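# Push utility cart through door, park it, load paper

## Task

Get the utility cart through the self-closing door into the other room and leave it parked in the yellow taped bay, with each of its four wheels fully inside the tape and none touching it. The case of copy paper must sit in the cart's top tray, with no part of it overhanging the tray's edges. When you finish, the door must be closed. One or both robots may be used, but neither may topple or be left leaning, or the task fails.

## Robot and tools

ROBOTS. There are two identical Hello Robot Stretch 4 units, r1 and r2. Each has an omni-wheel base, a lift that rides up a mast, one arm that telescopes forward, and a wrist with yaw, pitch and roll plus a two-finger gripper. They stand about 1.6 m tall, and the base edge lies within 0.23 m of the base origin. Each robot reports only in its own frames, so where the two stand relative to one another can be judged only from camera images, lidar_m and wrist_depth_mm. Robots pressing firmly against each other fail the task; once bases touch, even millimetres more of driving presses hard, and one gripper clamping the other robot's fingers also counts. Objects touching robots do not count.

FRAMES AND UNITS. Base frame: origin on the floor below the base centre, x ahead, y to the left, z up, in metres. hand_pose (a point between open fingertips) is in this frame and may be a little wrong. The odometry frame is the base frame at scene start; base_odometry counts wheel turns only (slip looks like travel), heading in rad, left positive, -3.142 to 3.142. Angles are radians; base_tilt is degrees, forward and right positive, with a fixed bias up to about 3 degrees.

TOOL move. Arguments: r1, r2, cameras, blocking. blocking must always be false; the call comes back in about half a second while motion continues. Each robot key holds that robot's own object; an omitted robot gets nothing new. Inside a robot object: "base", "joints", or both, plus optional "speeds", "pace", "contact_limits"; or "end_of_arm" by itself.
- base: offsets from where that base last reported itself (or where it is when the command lands, if still moving). translate_m is a straight drive, forward positive, -2 to 2 m. strafe_m is a sideways slide, left positive, -2 to 2 m. rotate_rad turns in place, counter-clockwise positive, -3.2 to 3.2. translate_m and strafe_m may be combined into one straight diagonal; rotate_rad goes alone.
- joints: absolute targets by name. lift_m 0 to 1.2 m; arm_m 0 to 0.55 m extension; wrist_yaw_rad -1.134 to 4.276 (0 ahead, positive left, 3.14 folded back); wrist_pitch_rad -1.117 to 4.259 (0 level, 1.57 pointing down); wrist_roll_rad -1.117 to 4.259 (positive clockwise viewed from behind); gripper_m -0.038 to 0.141, fingertip gap in metres, biased by up to 0.015. Out-of-range joint targets are clipped and reported; other bad values are refused, unknown keys make the call invalid.
- pace: "slow", "default", "fast", "max". Base tops out at 0.1/0.3/0.4/0.6 m/s and 1/2/3/4 rad/s; lift 0.15/0.3/0.4/0.5 m/s; arm 0.1/0.4/0.6/0.7 m/s; wrist always 1.82 rad/s. A raised lift (above 0.2) slows the base, to 0.3 m/s and 1 rad/s at full height.
- speeds: per-joint top speed instead of pace (not gripper_m).
- contact_limits: 0 (gentlest) to 1, only for arm_m, lift_m, translate_m, strafe_m, rotate_rad, placed alongside its own command; default 0.5. A base limit persists until the next action naming base. Even at 0 the arm needs 15 to 40 N to stop; for a light touch use 0 and aim 1 to 3 mm beyond contact. With a gripped load raise lift_m's limit to at least 0.3 for 2 kg, 0.15 for 1 kg.
- end_of_arm: "enable_torque" re-powers wrist or gripper motors that switched off.
All motions in one action start together. A later move only replaces targets it names. A single action may not run over 15 s; an over-long move ends as time_out.

cameras (all tools): a list from r1_head_camera, r1_head_left_camera, r1_head_right_camera, r1_wrist_camera, the r2 equivalents, or "all"; omitted or null means all, [] means none. Frames may lag the state slightly; the "pictures" line gives image order.

OTHER TOOLS. wait(seconds 0 to 10, cameras) lets the simulation run and returns state; it ends early once a commanded robot comes to rest; wait(0) reports progress in "earlier move". stop(cameras) brakes everything and re-brakes slack wheels. zoom_image(camera, region [x0,y0,x1,y1] pixels, top-left origin, max 504x504) enlarges a camera's latest image. finished_scene(scene) ends the scene irreversibly; the goal must hold with no robot help.

RESULTS. "move: r1 done; r2 ..." summarises each robot sent a motion. base_status/joint_status: moving, done (wheels turned fully, slip included), off_target (resting short, maybe still pushing), contact_stop (held back, that axis goes slack), time_out (target dropped), limit_stop_at_own_body, limit_stop_at_tilt (lean over 6 degrees; lift, arm, wheels slack), torque_fault (wrist or gripper limp). Any uncommanded stop, or a refused call, cancels the rest of that reply's move/wait/finished_scene calls. on_its_own tells what a robot did unasked ("held at" is its target). Robots under "as last shown" were not named and show "not commanded". lidar_m: 12 distances in metres, 30-degree sectors counter-clockwise from straight ahead (4th left, 7th behind, 10th right); "-" means nothing seen or closer than 0.25 m; misses glass and thin legs. wrist_depth_mm: 7x7 grid of depths, 100 to 2000 mm, "-" unknown. turned_by_wheels vs turned_by_imu differing by over about 0.1 rad across a move suggests a collision or slip. motor_effort in percent (peak in brackets); servo_current in mA; a squeeze shows as a gripper current rise.

GRIPPING. Command a gap more than 0.015 under the object width; about 0.06 under resists pulling. To close behind a handle use -0.02 or less. Neither status nor gap proves a grasp.

AVOID. Tipping: carrying over 1 kg with arm_m above 0.2 while driving, turning or stopping, especially fast; strong steady pushes or pulls with a high gripper. Self-collision: gripper over the base with the lift low, tilting up combined with roll, yaw plus pitch below about -1.1, wrist yaw above 3.4 with the arm out. Shared carrying: two robots drift up to 3 cm per metre apart, which can pull one over. Slamming the door, dropping the paper, hard hits.

Each tool is called after "Emit:" as name(argument=value, ...) on one line, values as JSON.

## Session

Emit:
move()

Scene clock: 0.00 s.
r1.base_odometry: x=+0.000 y=+0.000 heading=+0.000
r1.turned_by_wheels: +0.000
r1.turned_by_imu: +0.000
r1.base_tilt: forward=-1.6 right=+1.3
r1.lidar_m: 1.92 2.25 3.81 1.93 0.97 0.84 0.83 0.93 0.77 0.76 0.93 1.59
r1.base_status: not commanded
r1.joint_positions: lift_m=+0.127 arm_m=+0.000 wrist_yaw_rad=+3.089 wrist_pitch_rad=+0.002 wrist_roll_rad=+0.000 gripper_m=+0.056
r1.joint_status: not commanded
r1.measured_speeds: all 0
r1.motor_effort: lift_m=+20 arm_m=-4 wheel_0=+0 wheel_1=+1 wheel_2=+1
r1.servo_current: wrist_yaw_rad=39 wrist_pitch_rad=46 wrist_roll_rad=65 gripper_m=39
r1.hand_pose: x=-0.1125 y=+0.1024 z=+0.3046 quat_wxyz=(+0.026, -0.001, +0.000, +1.000) (m; r1's base frame)
r1.wrist_depth_mm: 137 138 - - - - - / 113 139 - - - - - / 117 140 224 - - - - / 137 161 - - - - - / - - - - - - - / - - 191 - 187 - - / 842 759 750 788 788 732 768
r2.base_odometry: x=+0.000 y=+0.000 heading=+0.000
r2.turned_by_wheels: +0.000
r2.turned_by_imu: +0.000
r2.base_tilt: forward=-0.6 right=+0.1
r2.lidar_m: 2.02 1.45 1.40 1.49 2.01 2.22 2.34 3.17 1.60 3.62 2.59 2.46
r2.base_status: not commanded
r2.joint_positions: lift_m=+0.295 arm_m=+0.000 wrist_yaw_rad=+3.133 wrist_pitch_rad=+0.002 wrist_roll_rad=+0.000 gripper_m=+0.056
r2.joint_status: not commanded
r2.measured_speeds: all 0
r2.motor_effort: lift_m=+18 arm_m=-4 wheel_0=+0 wheel_1=-1 wheel_2=+0
r2.servo_current: wrist_yaw_rad=46 wrist_pitch_rad=39 wrist_roll_rad=46 gripper_m=59
r2.hand_pose: x=-0.1167 y=+0.0898 z=+0.4727 quat_wxyz=(+0.004, -0.001, +0.000, +1.000) (m; r2's base frame)
r2.wrist_depth_mm: - 140 - - - - - / - 126 150 - - - - / - 130 185 - - - - / 144 143 272 - - - - / 229 - - - - - - / 226 1576 196 1576 190 1618 1464 / 226 1060 1138 - - 1025 1060
pictures: r1_head_camera, r1_head_left_camera, r1_head_right_camera, r1_wrist_camera, r2_head_camera, r2_head_left_camera, r2_head_right_camera, r2_wrist_camera
Images, in order (width x height): r1_head_camera 420x560, r1_head_left_camera 420x672, r1_head_right_camera 420x672, r1_wrist_camera 616x392, r2_head_camera 420x560, r2_head_left_camera 420x672, r2_head_right_camera 420x672, r2_wrist_camera 616x392.

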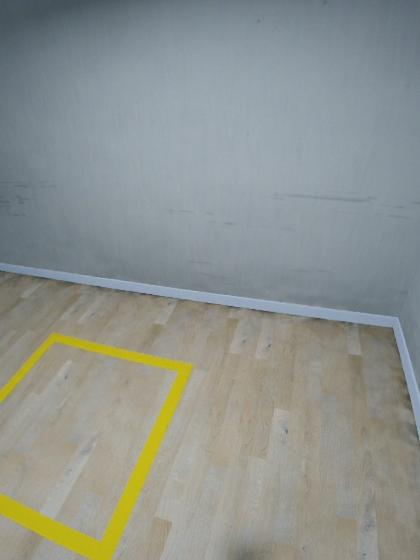

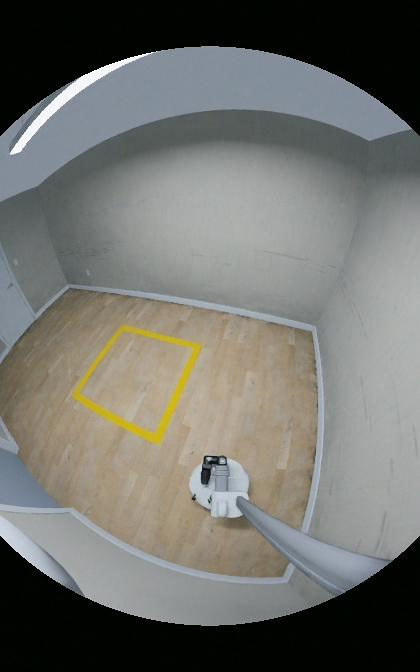

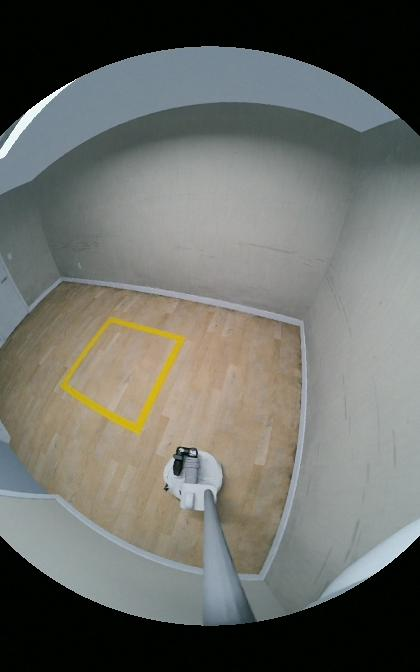

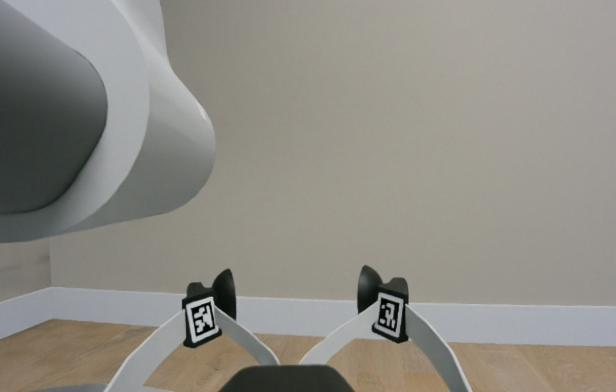

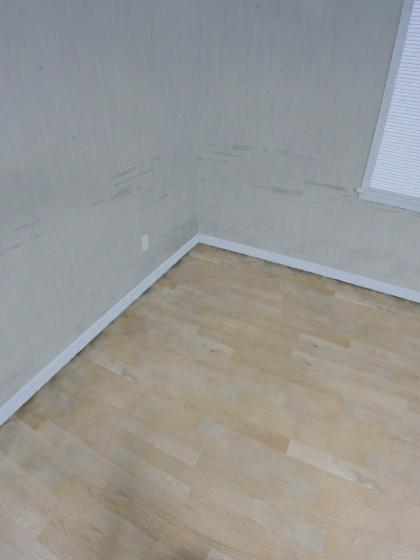

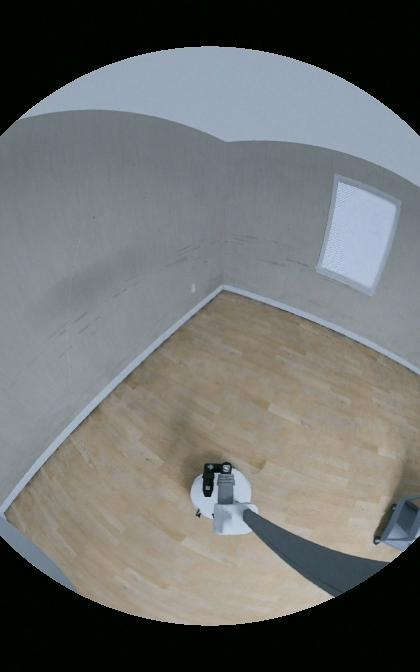

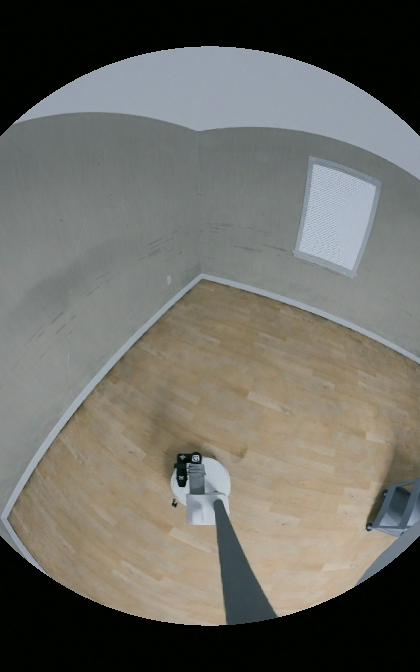

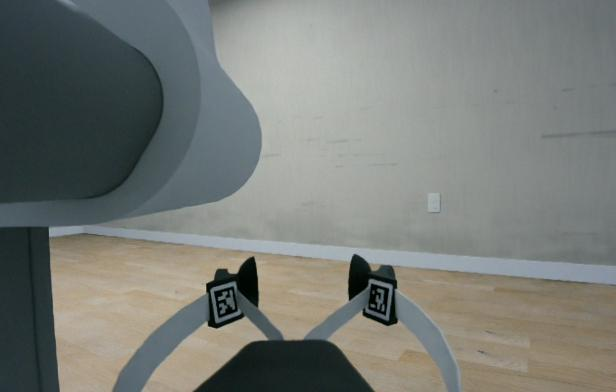

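Emit:
move(blocking=false, cameras=[], r1={"base":{"rotate_rad":1.3}}, r2={"base":{"rotate_rad":-1.9}})

Emit:
wait(seconds=3, cameras=[])

Emit:
wait(seconds=1)

Scene clock: 4.03 s.
move: r1 moving; r2 moving
r1.base_odometry: x=+0.000 y=+0.000 heading=+0.252
r1.turned_by_wheels: +0.252
r1.turned_by_imu: +0.252
r1.base_tilt: forward=-1.6 right=+1.2
r1.lidar_m: 1.98 2.71 3.66 1.25 0.89 0.80 0.87 0.80 0.77 0.82 1.11 1.92
r1.base_status: rotate_rad moving
r1.joint_positions: lift_m=+0.127 arm_m=+0.000 wrist_yaw_rad=+3.089 wrist_pitch_rad=+0.002 wrist_roll_rad=+0.000 gripper_m=+0.056
r1.joint_status: not commanded
r1.measured_speeds: translate_m=-0.001 strafe_m=-0.001 rotate_rad=+0.980 lift_m=+0.000 arm_m=+0.000 wrist_yaw_rad=+0.000 wrist_pitch_rad=+0.000 wrist_roll_rad=+0.000
r1.motor_effort: lift_m=+20(20) arm_m=-4(4) wheel_0=-8(9) wheel_1=-6(9) wheel_2=-7(7)
r1.servo_current: wrist_yaw_rad=59(59) wrist_pitch_rad=39(46) wrist_roll_rad=46(59) gripper_m=39(39)
r1.hand_pose: x=-0.1125 y=+0.1024 z=+0.3046 quat_wxyz=(+0.026, -0.001, +0.000, +1.000) (m; r1's base frame)
r1.wrist_depth_mm: 136 138 - - - - - / 113 139 - - - - - / 114 140 226 - - - - / 137 160 - - - - - / - - - - - - - / - 1060 190 - 187 - - / 778 750 750 798 750 699 732
r2.base_odometry: x=+0.000 y=+0.000 heading=-0.252
r2.turned_by_wheels: -0.252
r2.turned_by_imu: -0.244
r2.base_tilt: forward=-0.7 right=+0.1
r2.lidar_m: 2.52 1.62 1.40 1.40 1.67 2.23 2.24 2.64 1.59 1.63 2.93 2.49
r2.base_status: rotate_rad moving
r2.joint_positions: lift_m=+0.295 arm_m=+0.000 wrist_yaw_rad=+3.133 wrist_pitch_rad=+0.002 wrist_roll_rad=+0.000 gripper_m=+0.056
r2.joint_status: not commanded
r2.measured_speeds: translate_m=+0.000 strafe_m=+0.000 rotate_rad=-0.974 lift_m=+0.000 arm_m=+0.000 wrist_yaw_rad=+0.000 wrist_pitch_rad=+0.000 wrist_roll_rad=+0.000
r2.motor_effort: lift_m=+18(18) arm_m=-4(4) wheel_0=+8(9) wheel_1=+8(10) wheel_2=+9(11)
r2.servo_current: wrist_yaw_rad=33(52) wrist_pitch_rad=39(46) wrist_roll_rad=52(52) gripper_m=39(59)
r2.hand_pose: x=-0.1167 y=+0.0898 z=+0.4727 quat_wxyz=(+0.004, -0.001, +0.000, +1.000) (m; r2's base frame)
r2.wrist_depth_mm: - 141 - - - - - / - 127 150 - - - - / - 130 184 - - - - / 144 143 272 - - - - / 229 - - - - - - / 227 1576 196 1576 190 1661 1464 / 226 1060 1138 - - 1060 1060
pictures: none
No camera images: "cameras" was empty.

Scene clock: 5.43 s.
earlier move: r1 done; r2 moving
r1.base_odometry: x=+0.000 y=+0.000 heading=+1.300
r1.turned_by_wheels: +1.048
r1.turned_by_imu: +1.053
r1.base_tilt: forward=-1.6 right=+1.3
r1.lidar_m: 3.79 1.23 0.89 0.83 0.88 0.82 0.77 0.81 1.10 1.93 2.00 2.67
r1.base_status: done
r1.joint_positions: lift_m=+0.127 arm_m=+0.000 wrist_yaw_rad=+3.089 wrist_pitch_rad=+0.002 wrist_roll_rad=+0.000 gripper_m=+0.056
r1.joint_status: not commanded
r1.measured_speeds: all 0
r1.motor_effort: lift_m=+20(20) arm_m=-4(4) wheel_0=-4(10) wheel_1=-1(9) wheel_2=-1(8)
r1.servo_current: wrist_yaw_rad=52(65) wrist_pitch_rad=46(52) wrist_roll_rad=59(65) gripper_m=39(46)
r1.hand_pose: x=-0.1125 y=+0.1024 z=+0.3046 quat_wxyz=(+0.026, -0.001, +0.000, +1.000) (m; r1's base frame)
r1.wrist_depth_mm: 136 138 - - - - - / 113 139 - - - - - / 118 140 229 - - - - / 137 162 - - - - - / - - - - - - - / - - 191 - 187 - - / 788 707 750 143 778 768 809
r2.base_odometry: x=+0.000 y=+0.000 heading=-1.897
r2.turned_by_wheels: -1.645
r2.turned_by_imu: -1.601
r2.base_tilt: forward=-0.6 right=+0.0
r2.lidar_m: 1.63 3.02 2.48 2.51 1.71 1.39 1.41 1.59 2.24 2.23 2.51 1.73
r2.base_status: rotate_rad moving
r2.joint_positions: lift_m=+0.295 arm_m=+0.000 wrist_yaw_rad=+3.133 wrist_pitch_rad=+0.002 wrist_roll_rad=+0.000 gripper_m=+0.056
r2.joint_status: not commanded
r2.measured_speeds: translate_m=+0.000 strafe_m=+0.000 rotate_rad=-0.123 lift_m=+0.000 arm_m=+0.000 wrist_yaw_rad=+0.000 wrist_pitch_rad=+0.000 wrist_roll_rad=+0.000
r2.motor_effort: lift_m=+18(18) arm_m=-4(4) wheel_0=+4(11) wheel_1=+1(11) wheel_2=+4(11)
r2.servo_current: wrist_yaw_rad=39(59) wrist_pitch_rad=46(46) wrist_roll_rad=39(52) gripper_m=46(59)
r2.hand_pose: x=-0.1167 y=+0.0898 z=+0.4727 quat_wxyz=(+0.004, -0.001, +0.000, +1.000) (m; r2's base frame)
r2.wrist_depth_mm: - 140 - - - - - / - 126 141 - - - - / - 129 185 - - - - / 144 143 207 - - - - / 220 - - - - - - / 227 1430 193 171 190 - - / 226 1078 1138 - - 1042 1060
wait: 1.40 of 3 s (r1 has come to rest)
pictures: none
No camera images: "cameras" was empty.

Scene clock: 5.77 s.
earlier move: r2 done
r1.base_odometry: x=+0.000 y=+0.000 heading=+1.300
r1.turned_by_wheels: +0.000
r1.turned_by_imu: +0.000
r1.base_tilt: forward=-1.6 right=+1.3
r1.lidar_m: 3.81 1.25 0.88 0.83 0.87 0.82 0.77 0.81 1.10 1.92 2.00 2.69
r1.base_status: done
r1.joint_positions: lift_m=+0.127 arm_m=+0.000 wrist_yaw_rad=+3.089 wrist_pitch_rad=+0.002 wrist_roll_rad=+0.000 gripper_m=+0.056
r1.joint_status: not commanded
r1.measured_speeds: all 0
r1.motor_effort: lift_m=+20(20) arm_m=-4(4) wheel_0=-4(10) wheel_1=-1(9) wheel_2=-1(8)
r1.servo_current: wrist_yaw_rad=65(65) wrist_pitch_rad=46(52) wrist_roll_rad=46(65) gripper_m=39(46)
r1.hand_pose: x=-0.1125 y=+0.1024 z=+0.3046 quat_wxyz=(+0.026, -0.001, +0.000, +1.000) (m; r1's base frame)
r1.wrist_depth_mm: 136 138 - - - - - / 113 139 - - - - - / 117 139 229 - - - - / 137 162 - - - - - / - - - - - - - / - - 190 - 187 - - / 778 707 750 143 788 778 798
r2.base_odometry: x=+0.000 y=+0.000 heading=-1.899
r2.turned_by_wheels: -0.002
r2.turned_by_imu: -0.002
r2.base_tilt: forward=-0.7 right=+0.0
r2.lidar_m: 1.61 3.03 2.50 2.50 1.70 1.43 1.41 1.61 2.24 2.23 2.54 1.77
r2.base_status: done
r2.joint_positions: lift_m=+0.295 arm_m=+0.000 wrist_yaw_rad=+3.133 wrist_pitch_rad=+0.002 wrist_roll_rad=+0.000 gripper_m=+0.056
r2.joint_status: not commanded
r2.measured_speeds: all 0
r2.motor_effort: lift_m=+18(18) arm_m=-4(4) wheel_0=+5(11) wheel_1=+3(11) wheel_2=+5(11)
r2.servo_current: wrist_yaw_rad=39(59) wrist_pitch_rad=39(46) wrist_roll_rad=46(52) gripper_m=46(59)
r2.hand_pose: x=-0.1167 y=+0.0898 z=+0.4727 quat_wxyz=(+0.004, -0.001, +0.000, +1.000) (m; r2's base frame)
r2.wrist_depth_mm: - 141 - - - - - / - 126 142 - - - - / - 129 185 - - - - / 144 143 207 - - - - / 219 - - - - - - / 228 1464 192 171 190 - - / 226 1078 1160 - - 1042 1078
wait: 0.33 of 1 s (r2 has come to rest)
pictures: r1_head_camera, r1_head_left_camera, r1_head_right_camera, r1_wrist_camera, r2_head_camera, r2_head_left_camera, r2_head_right_camera, r2_wrist_camera
Images, in order (width x height): r1_head_camera 420x560, r1_head_left_camera 420x672, r1_head_right_camera 420x672, r1_wrist_camera 616x392, r2_head_camera 420x560, r2_head_left_camera 420x672, r2_head_right_camera 420x672, r2_wrist_camera 616x392.

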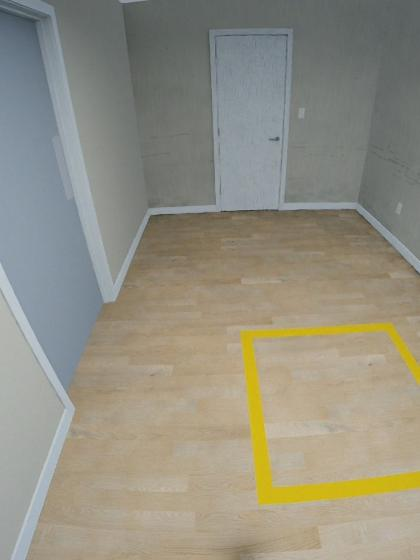

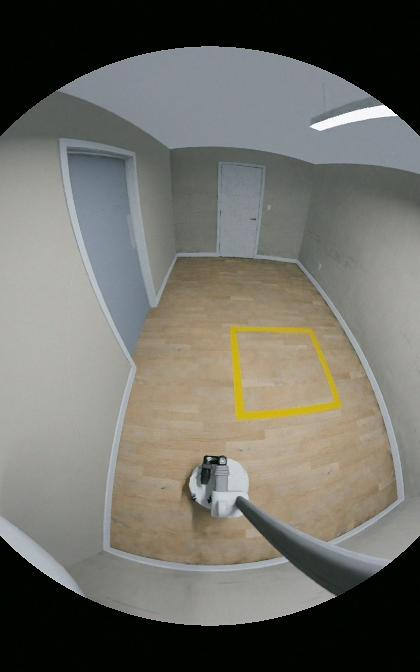

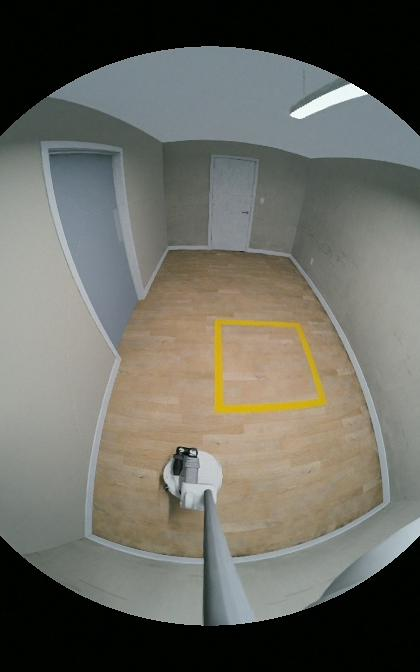

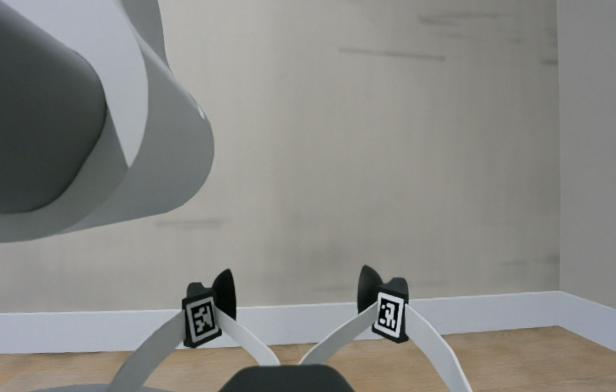

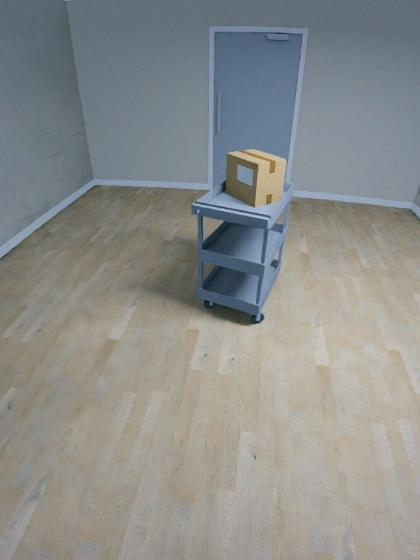

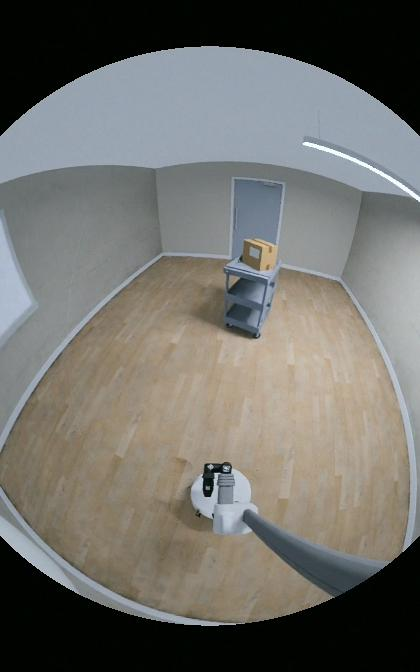

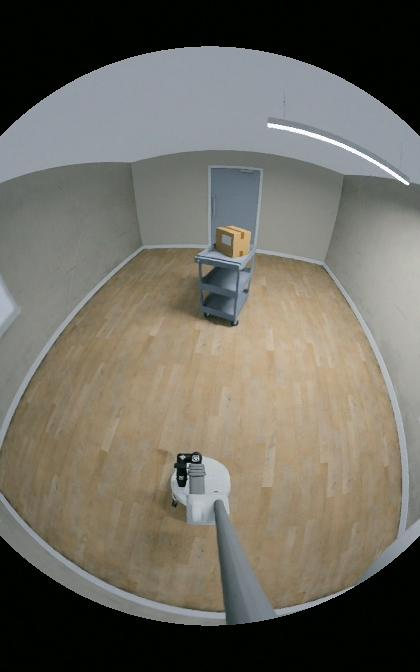

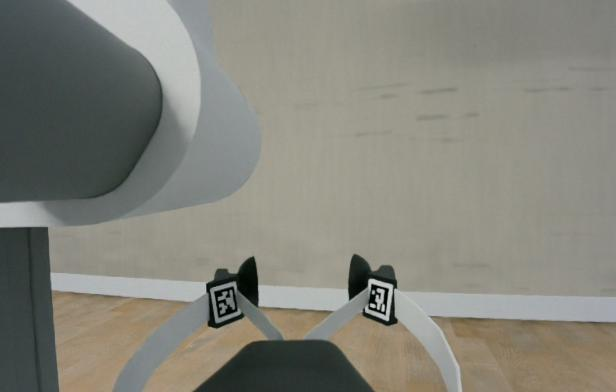

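Emit:
zoom_image(camera="r2_head_camera", region=[160, 10, 340, 340])

Emit:
zoom_image(camera="r1_head_left_camera", region=[40, 120, 200, 400])

Scaled by 1.527 from the camera's 420x560 image, which has a finer 1200x1600 frame.

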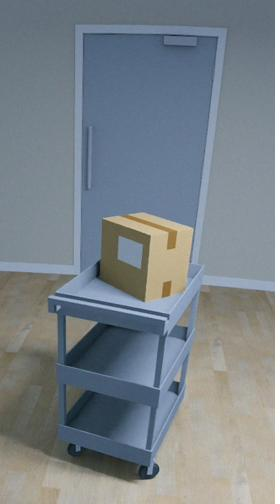

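Scaled by 1.800 from the camera's 420x672 image, which has a finer 600x960 frame.

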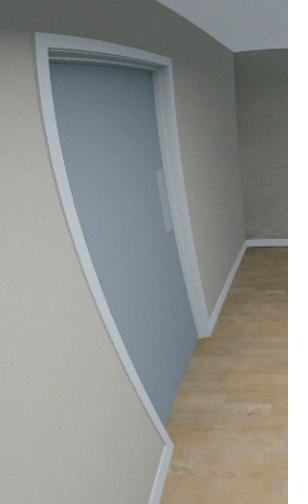

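Emit:
move(blocking=false, cameras=[], r1={"base":{"translate_m":1.3},"joints":{"lift_m":0.5}}, r2={"base":{"translate_m":0.6},"joints":{"lift_m":0.75,"wrist_yaw_rad":0,"gripper_m":0.12}})

Emit:
wait(seconds=4, cameras=[])

Emit:
wait(seconds=4, cameras=[])

Emit:
move(blocking=false, cameras=[], r1={"base":{"rotate_rad":1.57}})

Emit:
wait(seconds=4)

Scene clock: 47.70 s.
move: r1 moving; r2 moving
r1.base_odometry: x=+0.008 y=+0.030 heading=+1.300
r1.turned_by_wheels: +0.000
r1.turned_by_imu: +0.000
r1.base_tilt: forward=-1.6 right=+1.3
r1.lidar_m: 3.77 1.27 0.89 0.83 0.87 0.85 0.80 0.84 1.14 1.91 1.99 2.68
r1.base_status: translate_m moving
r1.joint_positions: lift_m=+0.164 arm_m=+0.000 wrist_yaw_rad=+3.089 wrist_pitch_rad=+0.002 wrist_roll_rad=+0.000 gripper_m=+0.056
r1.joint_status: lift_m moving
r1.measured_speeds: translate_m=+0.122 strafe_m=+0.000 rotate_rad=+0.000 lift_m=+0.146 arm_m=+0.000 wrist_yaw_rad=+0.000 wrist_pitch_rad=+0.000 wrist_roll_rad=+0.000
r1.motor_effort: lift_m=+27(29) arm_m=-4(4) wheel_0=+6(8) wheel_1=+5(7) wheel_2=-9(9)
r1.servo_current: wrist_yaw_rad=52(52) wrist_pitch_rad=39(46) wrist_roll_rad=20(65) gripper_m=46(46)
r1.hand_pose: x=-0.1125 y=+0.1024 z=+0.3421 quat_wxyz=(+0.026, -0.001, +0.000, +1.000) (m; r1's base frame)
r1.wrist_depth_mm: 136 138 - - - - - / 112 139 - - - - - / 116 139 220 - - - - / 137 158 - - - - - / - - - - - - - / - - 191 - 187 - - / 866 164 778 143 798 798 820
r2.base_odometry: x=-0.010 y=-0.030 heading=-1.899
r2.turned_by_wheels: +0.000
r2.turned_by_imu: +0.001
r2.base_tilt: forward=-0.7 right=+0.1
r2.lidar_m: 1.57 3.01 2.50 2.47 1.75 1.45 1.44 1.64 2.24 2.24 2.53 1.67
r2.base_status: translate_m moving
r2.joint_positions: lift_m=+0.333 arm_m=+0.000 wrist_yaw_rad=+2.571 wrist_pitch_rad=+0.002 wrist_roll_rad=+0.000 gripper_m=+0.075
r2.joint_status: lift_m moving; wrist_yaw_rad moving; gripper_m moving
r2.measured_speeds: translate_m=+0.123 strafe_m=+0.000 rotate_rad=-0.001 lift_m=+0.146 arm_m=+0.000 wrist_yaw_rad=-1.734 wrist_pitch_rad=+0.000 wrist_roll_rad=+0.000
r2.motor_effort: lift_m=+23(26) arm_m=-4(4) wheel_0=+10(11) wheel_1=+8(8) wheel_2=-12(12)
r2.servo_current: wrist_yaw_rad=150(150) wrist_pitch_rad=39(46) wrist_roll_rad=46(52) gripper_m=85(91)
r2.hand_pose: x=-0.0245 y=+0.2294 z=+0.5104 quat_wxyz=(+0.282, -0.001, +0.000, +0.960) (m; r2's base frame)
r2.wrist_depth_mm: - - - - - - - / - - - - - - - / 244 - - - - - - / - - - - - - - / - - - - - - - / - - 190 1397 189 1499 1537 / 1182 1138 1229 - 1160 1098 1118
pictures: none
No camera images: "cameras" was empty.

Scene clock: 50.70 s.
earlier move: r1 moving; r2 done
r1.base_odometry: x=+0.233 y=+0.839 heading=+1.300
r1.turned_by_wheels: +0.000
r1.turned_by_imu: +0.000
r1.base_tilt: forward=-1.6 right=+1.2
r1.lidar_m: 3.05 1.42 0.98 0.86 0.91 1.23 1.64 1.73 1.99 1.90 1.94 2.65
r1.base_status: translate_m moving
r1.joint_positions: lift_m=+0.500 arm_m=+0.000 wrist_yaw_rad=+3.089 wrist_pitch_rad=+0.002 wrist_roll_rad=+0.000 gripper_m=+0.056
r1.joint_status: all done
r1.measured_speeds: translate_m=+0.300 strafe_m=-0.001 rotate_rad=-0.002 lift_m=+0.000 arm_m=+0.000 wrist_yaw_rad=+0.000 wrist_pitch_rad=+0.000 wrist_roll_rad=+0.000
r1.motor_effort: lift_m=+25(29) arm_m=-4(4) wheel_0=+6(8) wheel_1=+5(8) wheel_2=-6(11)
r1.servo_current: wrist_yaw_rad=59(72) wrist_pitch_rad=39(52) wrist_roll_rad=46(65) gripper_m=39(52)
r1.hand_pose: x=-0.1125 y=+0.1024 z=+0.6771 quat_wxyz=(+0.026, -0.001, +0.000, +1.000) (m; r1's base frame)
r1.wrist_depth_mm: 136 138 - - - - - / 111 139 - - - - - / 115 139 219 - - - - / 137 153 254 - - - - / - - - - - - - / - - 190 - 188 - - / 1576 164 1430 143 1618 - -
r2.base_odometry: x=-0.193 y=-0.568 heading=-1.899
r2.turned_by_wheels: +0.000
r2.turned_by_imu: +0.001
r2.base_tilt: forward=-0.7 right=+0.1
r2.lidar_m: 1.07 2.89 2.38 2.35 2.39 2.02 2.00 2.25 2.37 2.35 2.65 1.04
r2.base_status: done
r2.joint_positions: lift_m=+0.750 arm_m=+0.000 wrist_yaw_rad=+0.003 wrist_pitch_rad=+0.002 wrist_roll_rad=+0.000 gripper_m=+0.120
r2.joint_status: all done
r2.measured_speeds: all 0
r2.motor_effort: lift_m=+21(26) arm_m=-4(4) wheel_0=+4(11) wheel_1=+3(8) wheel_2=-2(14)
r2.servo_current: wrist_yaw_rad=39(163) wrist_pitch_rad=39(46) wrist_roll_rad=52(59) gripper_m=52(111)
r2.hand_pose: x=+0.4596 y=-0.0866 z=+0.9275 quat_wxyz=(+1.000, +0.000, +0.001, +0.001) (m; r2's base frame)
r2.wrist_depth_mm: - - - - - - - / - - - - - - - / - - - - - - - / - - - - 1138 - - / - - - - 1118 - - / - - 201 - 192 - - / - 1921 - - - 1008 1921
wait: 3.00 of 4 s (r2 has come to rest)
pictures: none
No camera images: "cameras" was empty.

Scene clock: 53.03 s.
earlier move: r1 done
r1.base_odometry: x=+0.348 y=+1.253 heading=+1.300
r1.turned_by_wheels: +0.000
r1.turned_by_imu: +0.000
r1.base_tilt: forward=-1.6 right=+1.3
r1.lidar_m: 2.59 1.32 1.01 0.95 0.90 1.23 2.06 2.17 2.01 1.87 1.94 2.64
r1.base_status: done
r1.joint_positions: lift_m=+0.500 arm_m=+0.000 wrist_yaw_rad=+3.089 wrist_pitch_rad=+0.002 wrist_roll_rad=+0.000 gripper_m=+0.056
r1.joint_status: all done
r1.measured_speeds: all 0
r1.motor_effort: lift_m=+25(29) arm_m=-4(4) wheel_0=+1(8) wheel_1=+0(8) wheel_2=+0(11)
r1.servo_current: wrist_yaw_rad=52(72) wrist_pitch_rad=52(52) wrist_roll_rad=39(65) gripper_m=46(52)
r1.hand_pose: x=-0.1125 y=+0.1024 z=+0.6771 quat_wxyz=(+0.026, -0.001, +0.000, +1.000) (m; r1's base frame)
r1.wrist_depth_mm: 136 138 - - - - - / 113 139 - - - - - / 118 140 273 - - - - / 137 162 - - - - - / - - - - - - - / - - 193 - 187 - - / 1708 1499 1499 153 1618 - -
r2.base_odometry: x=-0.193 y=-0.568 heading=-1.899
r2.turned_by_wheels: +0.000
r2.turned_by_imu: +0.000
r2.base_tilt: forward=-0.7 right=+0.0
r2.lidar_m: 1.05 2.86 2.37 2.35 2.43 1.99 1.99 2.27 2.36 2.34 2.63 1.04
r2.base_status: done
r2.joint_positions: lift_m=+0.750 arm_m=+0.000 wrist_yaw_rad=+0.003 wrist_pitch_rad=+0.002 wrist_roll_rad=+0.000 gripper_m=+0.120
r2.joint_status: all done
r2.measured_speeds: all 0
r2.motor_effort: lift_m=+21(26) arm_m=-4(4) wheel_0=+4(11) wheel_1=+3(8) wheel_2=-2(14)
r2.servo_current: wrist_yaw_rad=39(163) wrist_pitch_rad=39(46) wrist_roll_rad=46(65) gripper_m=52(111)
r2.hand_pose: x=+0.4596 y=-0.0866 z=+0.9275 quat_wxyz=(+1.000, +0.000, +0.001, +0.001) (m; r2's base frame)
r2.wrist_depth_mm: - - - - - - - / - - - - - - - / - - - - - - - / - - - - 1118 - - / - - - - 1098 - - / - - 200 - 193 - - / - 1921 - - - 1008 1921
wait: 2.33 of 4 s (r1 has come to rest)
pictures: none
No camera images: "cameras" was empty.

Scene clock: 53.53 s.
move: r1 moving
r1.base_odometry: x=+0.348 y=+1.253 heading=+1.551
r1.turned_by_wheels: +0.252
r1.turned_by_imu: +0.253
r1.base_tilt: forward=-1.6 right=+1.3
r1.lidar_m: 1.95 1.15 0.97 0.91 1.01 1.72 2.08 2.29 1.91 1.90 2.15 2.63
r1.base_status: rotate_rad moving
r1.joint_positions: lift_m=+0.500 arm_m=+0.000 wrist_yaw_rad=+3.089 wrist_pitch_rad=+0.002 wrist_roll_rad=+0.000 gripper_m=+0.056
r1.joint_status: not commanded
r1.measured_speeds: translate_m=+0.002 strafe_m=+0.001 rotate_rad=+0.971 lift_m=+0.000 arm_m=+0.000 wrist_yaw_rad=+0.000 wrist_pitch_rad=+0.000 wrist_roll_rad=+0.000
r1.motor_effort: lift_m=+25(25) arm_m=-4(4) wheel_0=-6(8) wheel_1=-7(8) wheel_2=-7(9)
r1.servo_current: wrist_yaw_rad=65(65) wrist_pitch_rad=39(52) wrist_roll_rad=39(59) gripper_m=39(46)
r1.hand_pose: x=-0.1125 y=+0.1024 z=+0.6771 quat_wxyz=(+0.026, -0.001, +0.000, +1.000) (m; r1's base frame)
r1.wrist_depth_mm: 136 138 - - - - - / 113 139 - - - - - / 117 139 271 - - - - / 137 162 - - - - - / - - - - - - - / - - 195 - 187 - - / 1708 1537 1537 153 1618 1499 1499
r2: as last shown
r2.lidar_m: 1.04 2.87 2.40 2.37 2.39 2.01 1.99 2.24 2.35 2.36 2.65 1.05
r2.motor_effort: lift_m=+21(21) arm_m=-4(4) wheel_0=+4(4) wheel_1=+3(3) wheel_2=-2(2)
r2.servo_current: wrist_yaw_rad=46(52) wrist_pitch_rad=39(46) wrist_roll_rad=59(59) gripper_m=59(59)
r2.wrist_depth_mm: - - - - - - - / - - - - - - - / - - - - - - - / - - - - 1138 - - / - - - - 1078 - - / - - 202 - 193 - - / - 1983 - - - 1008 1921
pictures: none
No camera images: "cameras" was empty.

Scene clock: 55.10 s.
earlier move: r1 done
r1.base_odometry: x=+0.348 y=+1.253 heading=+2.869
r1.turned_by_wheels: +1.318
r1.turned_by_imu: +1.325
r1.base_tilt: forward=-1.6 right=+1.2
r1.lidar_m: 0.94 0.91 1.23 2.07 2.13 2.00 1.89 1.97 2.60 2.61 1.31 1.01
r1.base_status: done
r1.joint_positions: lift_m=+0.500 arm_m=+0.000 wrist_yaw_rad=+3.089 wrist_pitch_rad=+0.002 wrist_roll_rad=+0.000 gripper_m=+0.056
r1.joint_status: not commanded
r1.measured_speeds: all 0
r1.motor_effort: lift_m=+25(25) arm_m=-4(4) wheel_0=-4(10) wheel_1=-2(9) wheel_2=-1(9)
r1.servo_current: wrist_yaw_rad=39(65) wrist_pitch_rad=39(52) wrist_roll_rad=65(78) gripper_m=39(52)
r1.hand_pose: x=-0.1125 y=+0.1024 z=+0.6771 quat_wxyz=(+0.026, -0.001, +0.000, +1.000) (m; r1's base frame)
r1.wrist_depth_mm: 136 138 - - - - - / 114 139 - - - - - / 117 140 271 - - - - / 137 161 - - - - - / - - - - - - - / - - 191 - 187 - - / 1708 1499 1576 153 1618 1464 1618
r2.base_odometry: x=-0.193 y=-0.568 heading=-1.899
r2.turned_by_wheels: +0.000
r2.turned_by_imu: +0.000
r2.base_tilt: forward=-0.7 right=+0.1
r2.lidar_m: 1.05 2.90 2.39 2.35 2.39 2.02 1.98 2.24 2.36 2.34 2.68 1.03
r2.base_status: not commanded
r2.joint_positions: lift_m=+0.750 arm_m=+0.000 wrist_yaw_rad=+0.003 wrist_pitch_rad=+0.002 wrist_roll_rad=+0.000 gripper_m=+0.120
r2.joint_status: not commanded
r2.measured_speeds: all 0
r2.motor_effort: lift_m=+21(21) arm_m=-4(4) wheel_0=+4(4) wheel_1=+3(3) wheel_2=-1(2)
r2.servo_current: wrist_yaw_rad=52(59) wrist_pitch_rad=46(46) wrist_roll_rad=46(59) gripper_m=46(59)
r2.hand_pose: x=+0.4596 y=-0.0866 z=+0.9275 quat_wxyz=(+1.000, +0.000, +0.001, +0.001) (m; r2's base frame)
r2.wrist_depth_mm: - - - - - - - / - - - - - - - / - - - - - - - / - - - - 1118 - - / - - - - 1098 - - / - - 201 - 193 - - / - 1921 - - - 1025 1983
wait: 1.57 of 4 s (r1 has come to rest)
pictures: r1_head_camera, r1_head_left_camera, r1_head_right_camera, r1_wrist_camera, r2_head_camera, r2_head_left_camera, r2_head_right_camera, r2_wrist_camera
Images, in order (width x height): r1_head_camera 420x560, r1_head_left_camera 420x672, r1_head_right_camera 420x672, r1_wrist_camera 616x392, r2_head_camera 420x560, r2_head_left_camera 420x672, r2_head_right_camera 420x672, r2_wrist_camera 616x392.

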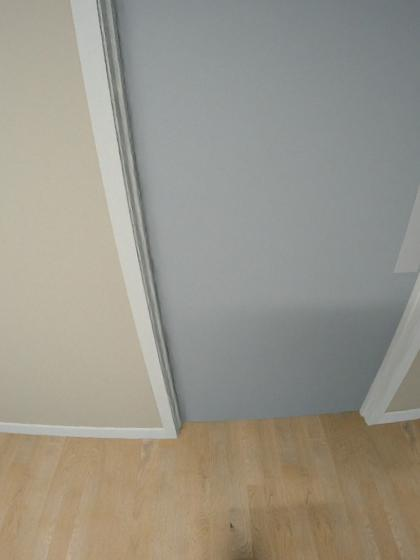

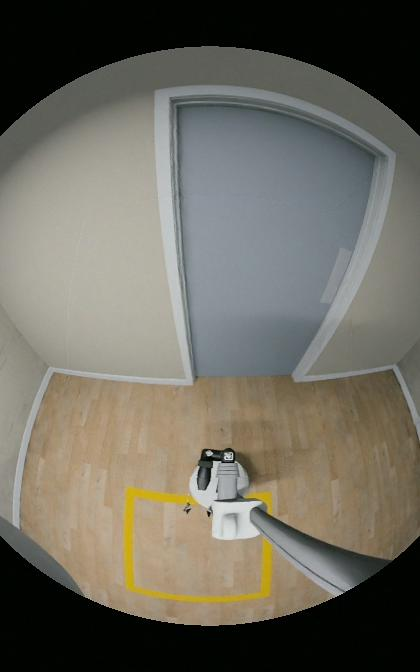

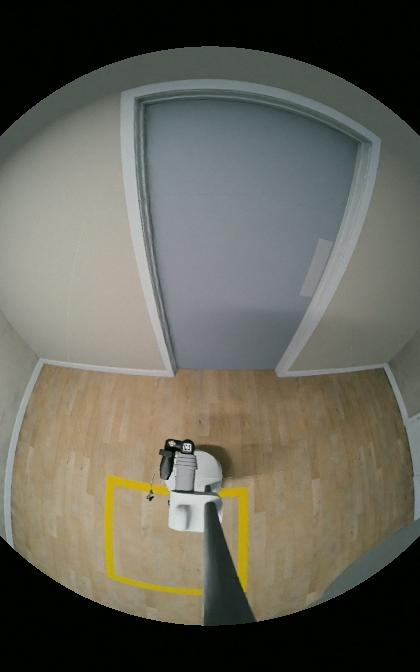

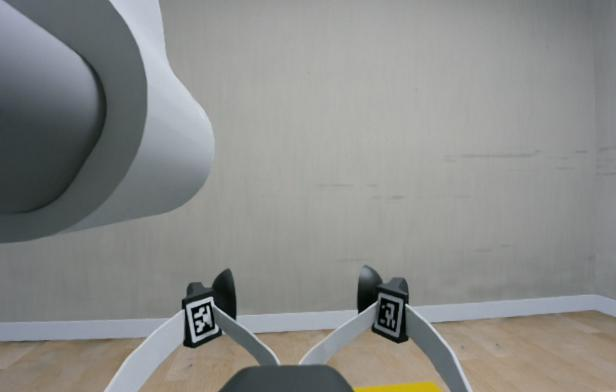

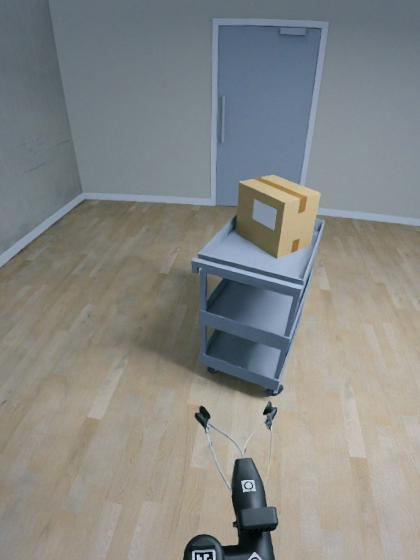

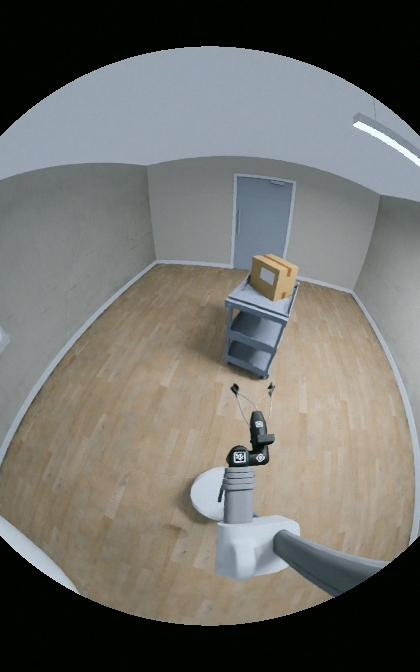

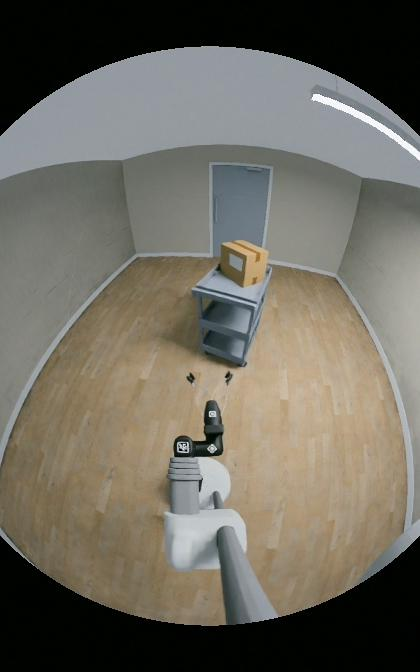

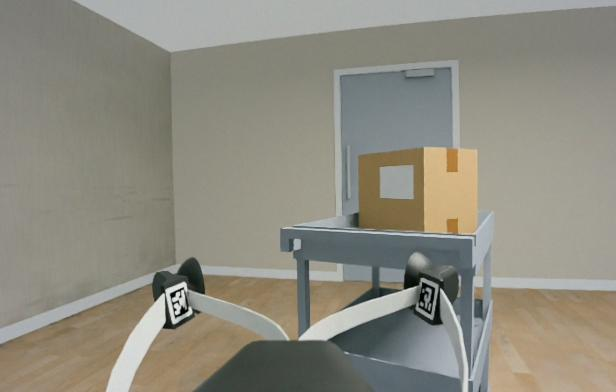

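Emit:
zoom_image(camera="r2_wrist_camera", region=[260, 130, 510, 380])

Emit:
zoom_image(camera="r2_head_camera", region=[170, 160, 350, 400])

Scaled by 2.016.

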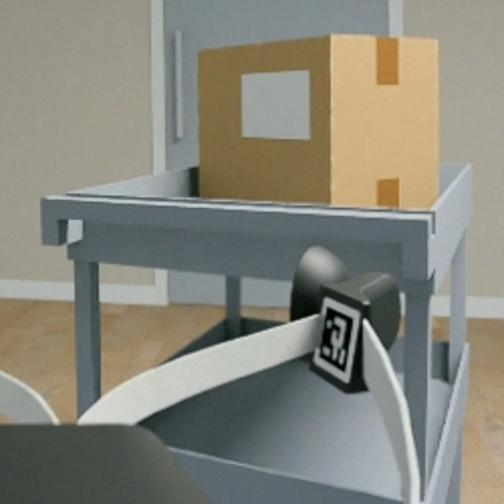

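Scaled by 2.100 from the camera's 420x560 image, which has a finer 1200x1600 frame.

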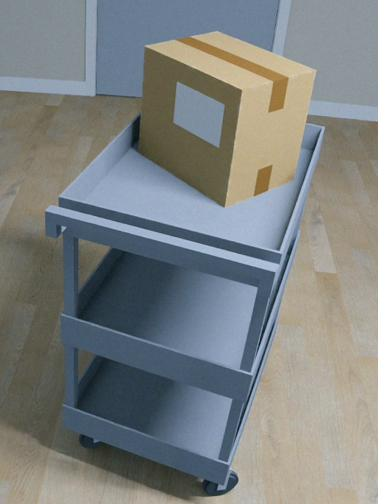

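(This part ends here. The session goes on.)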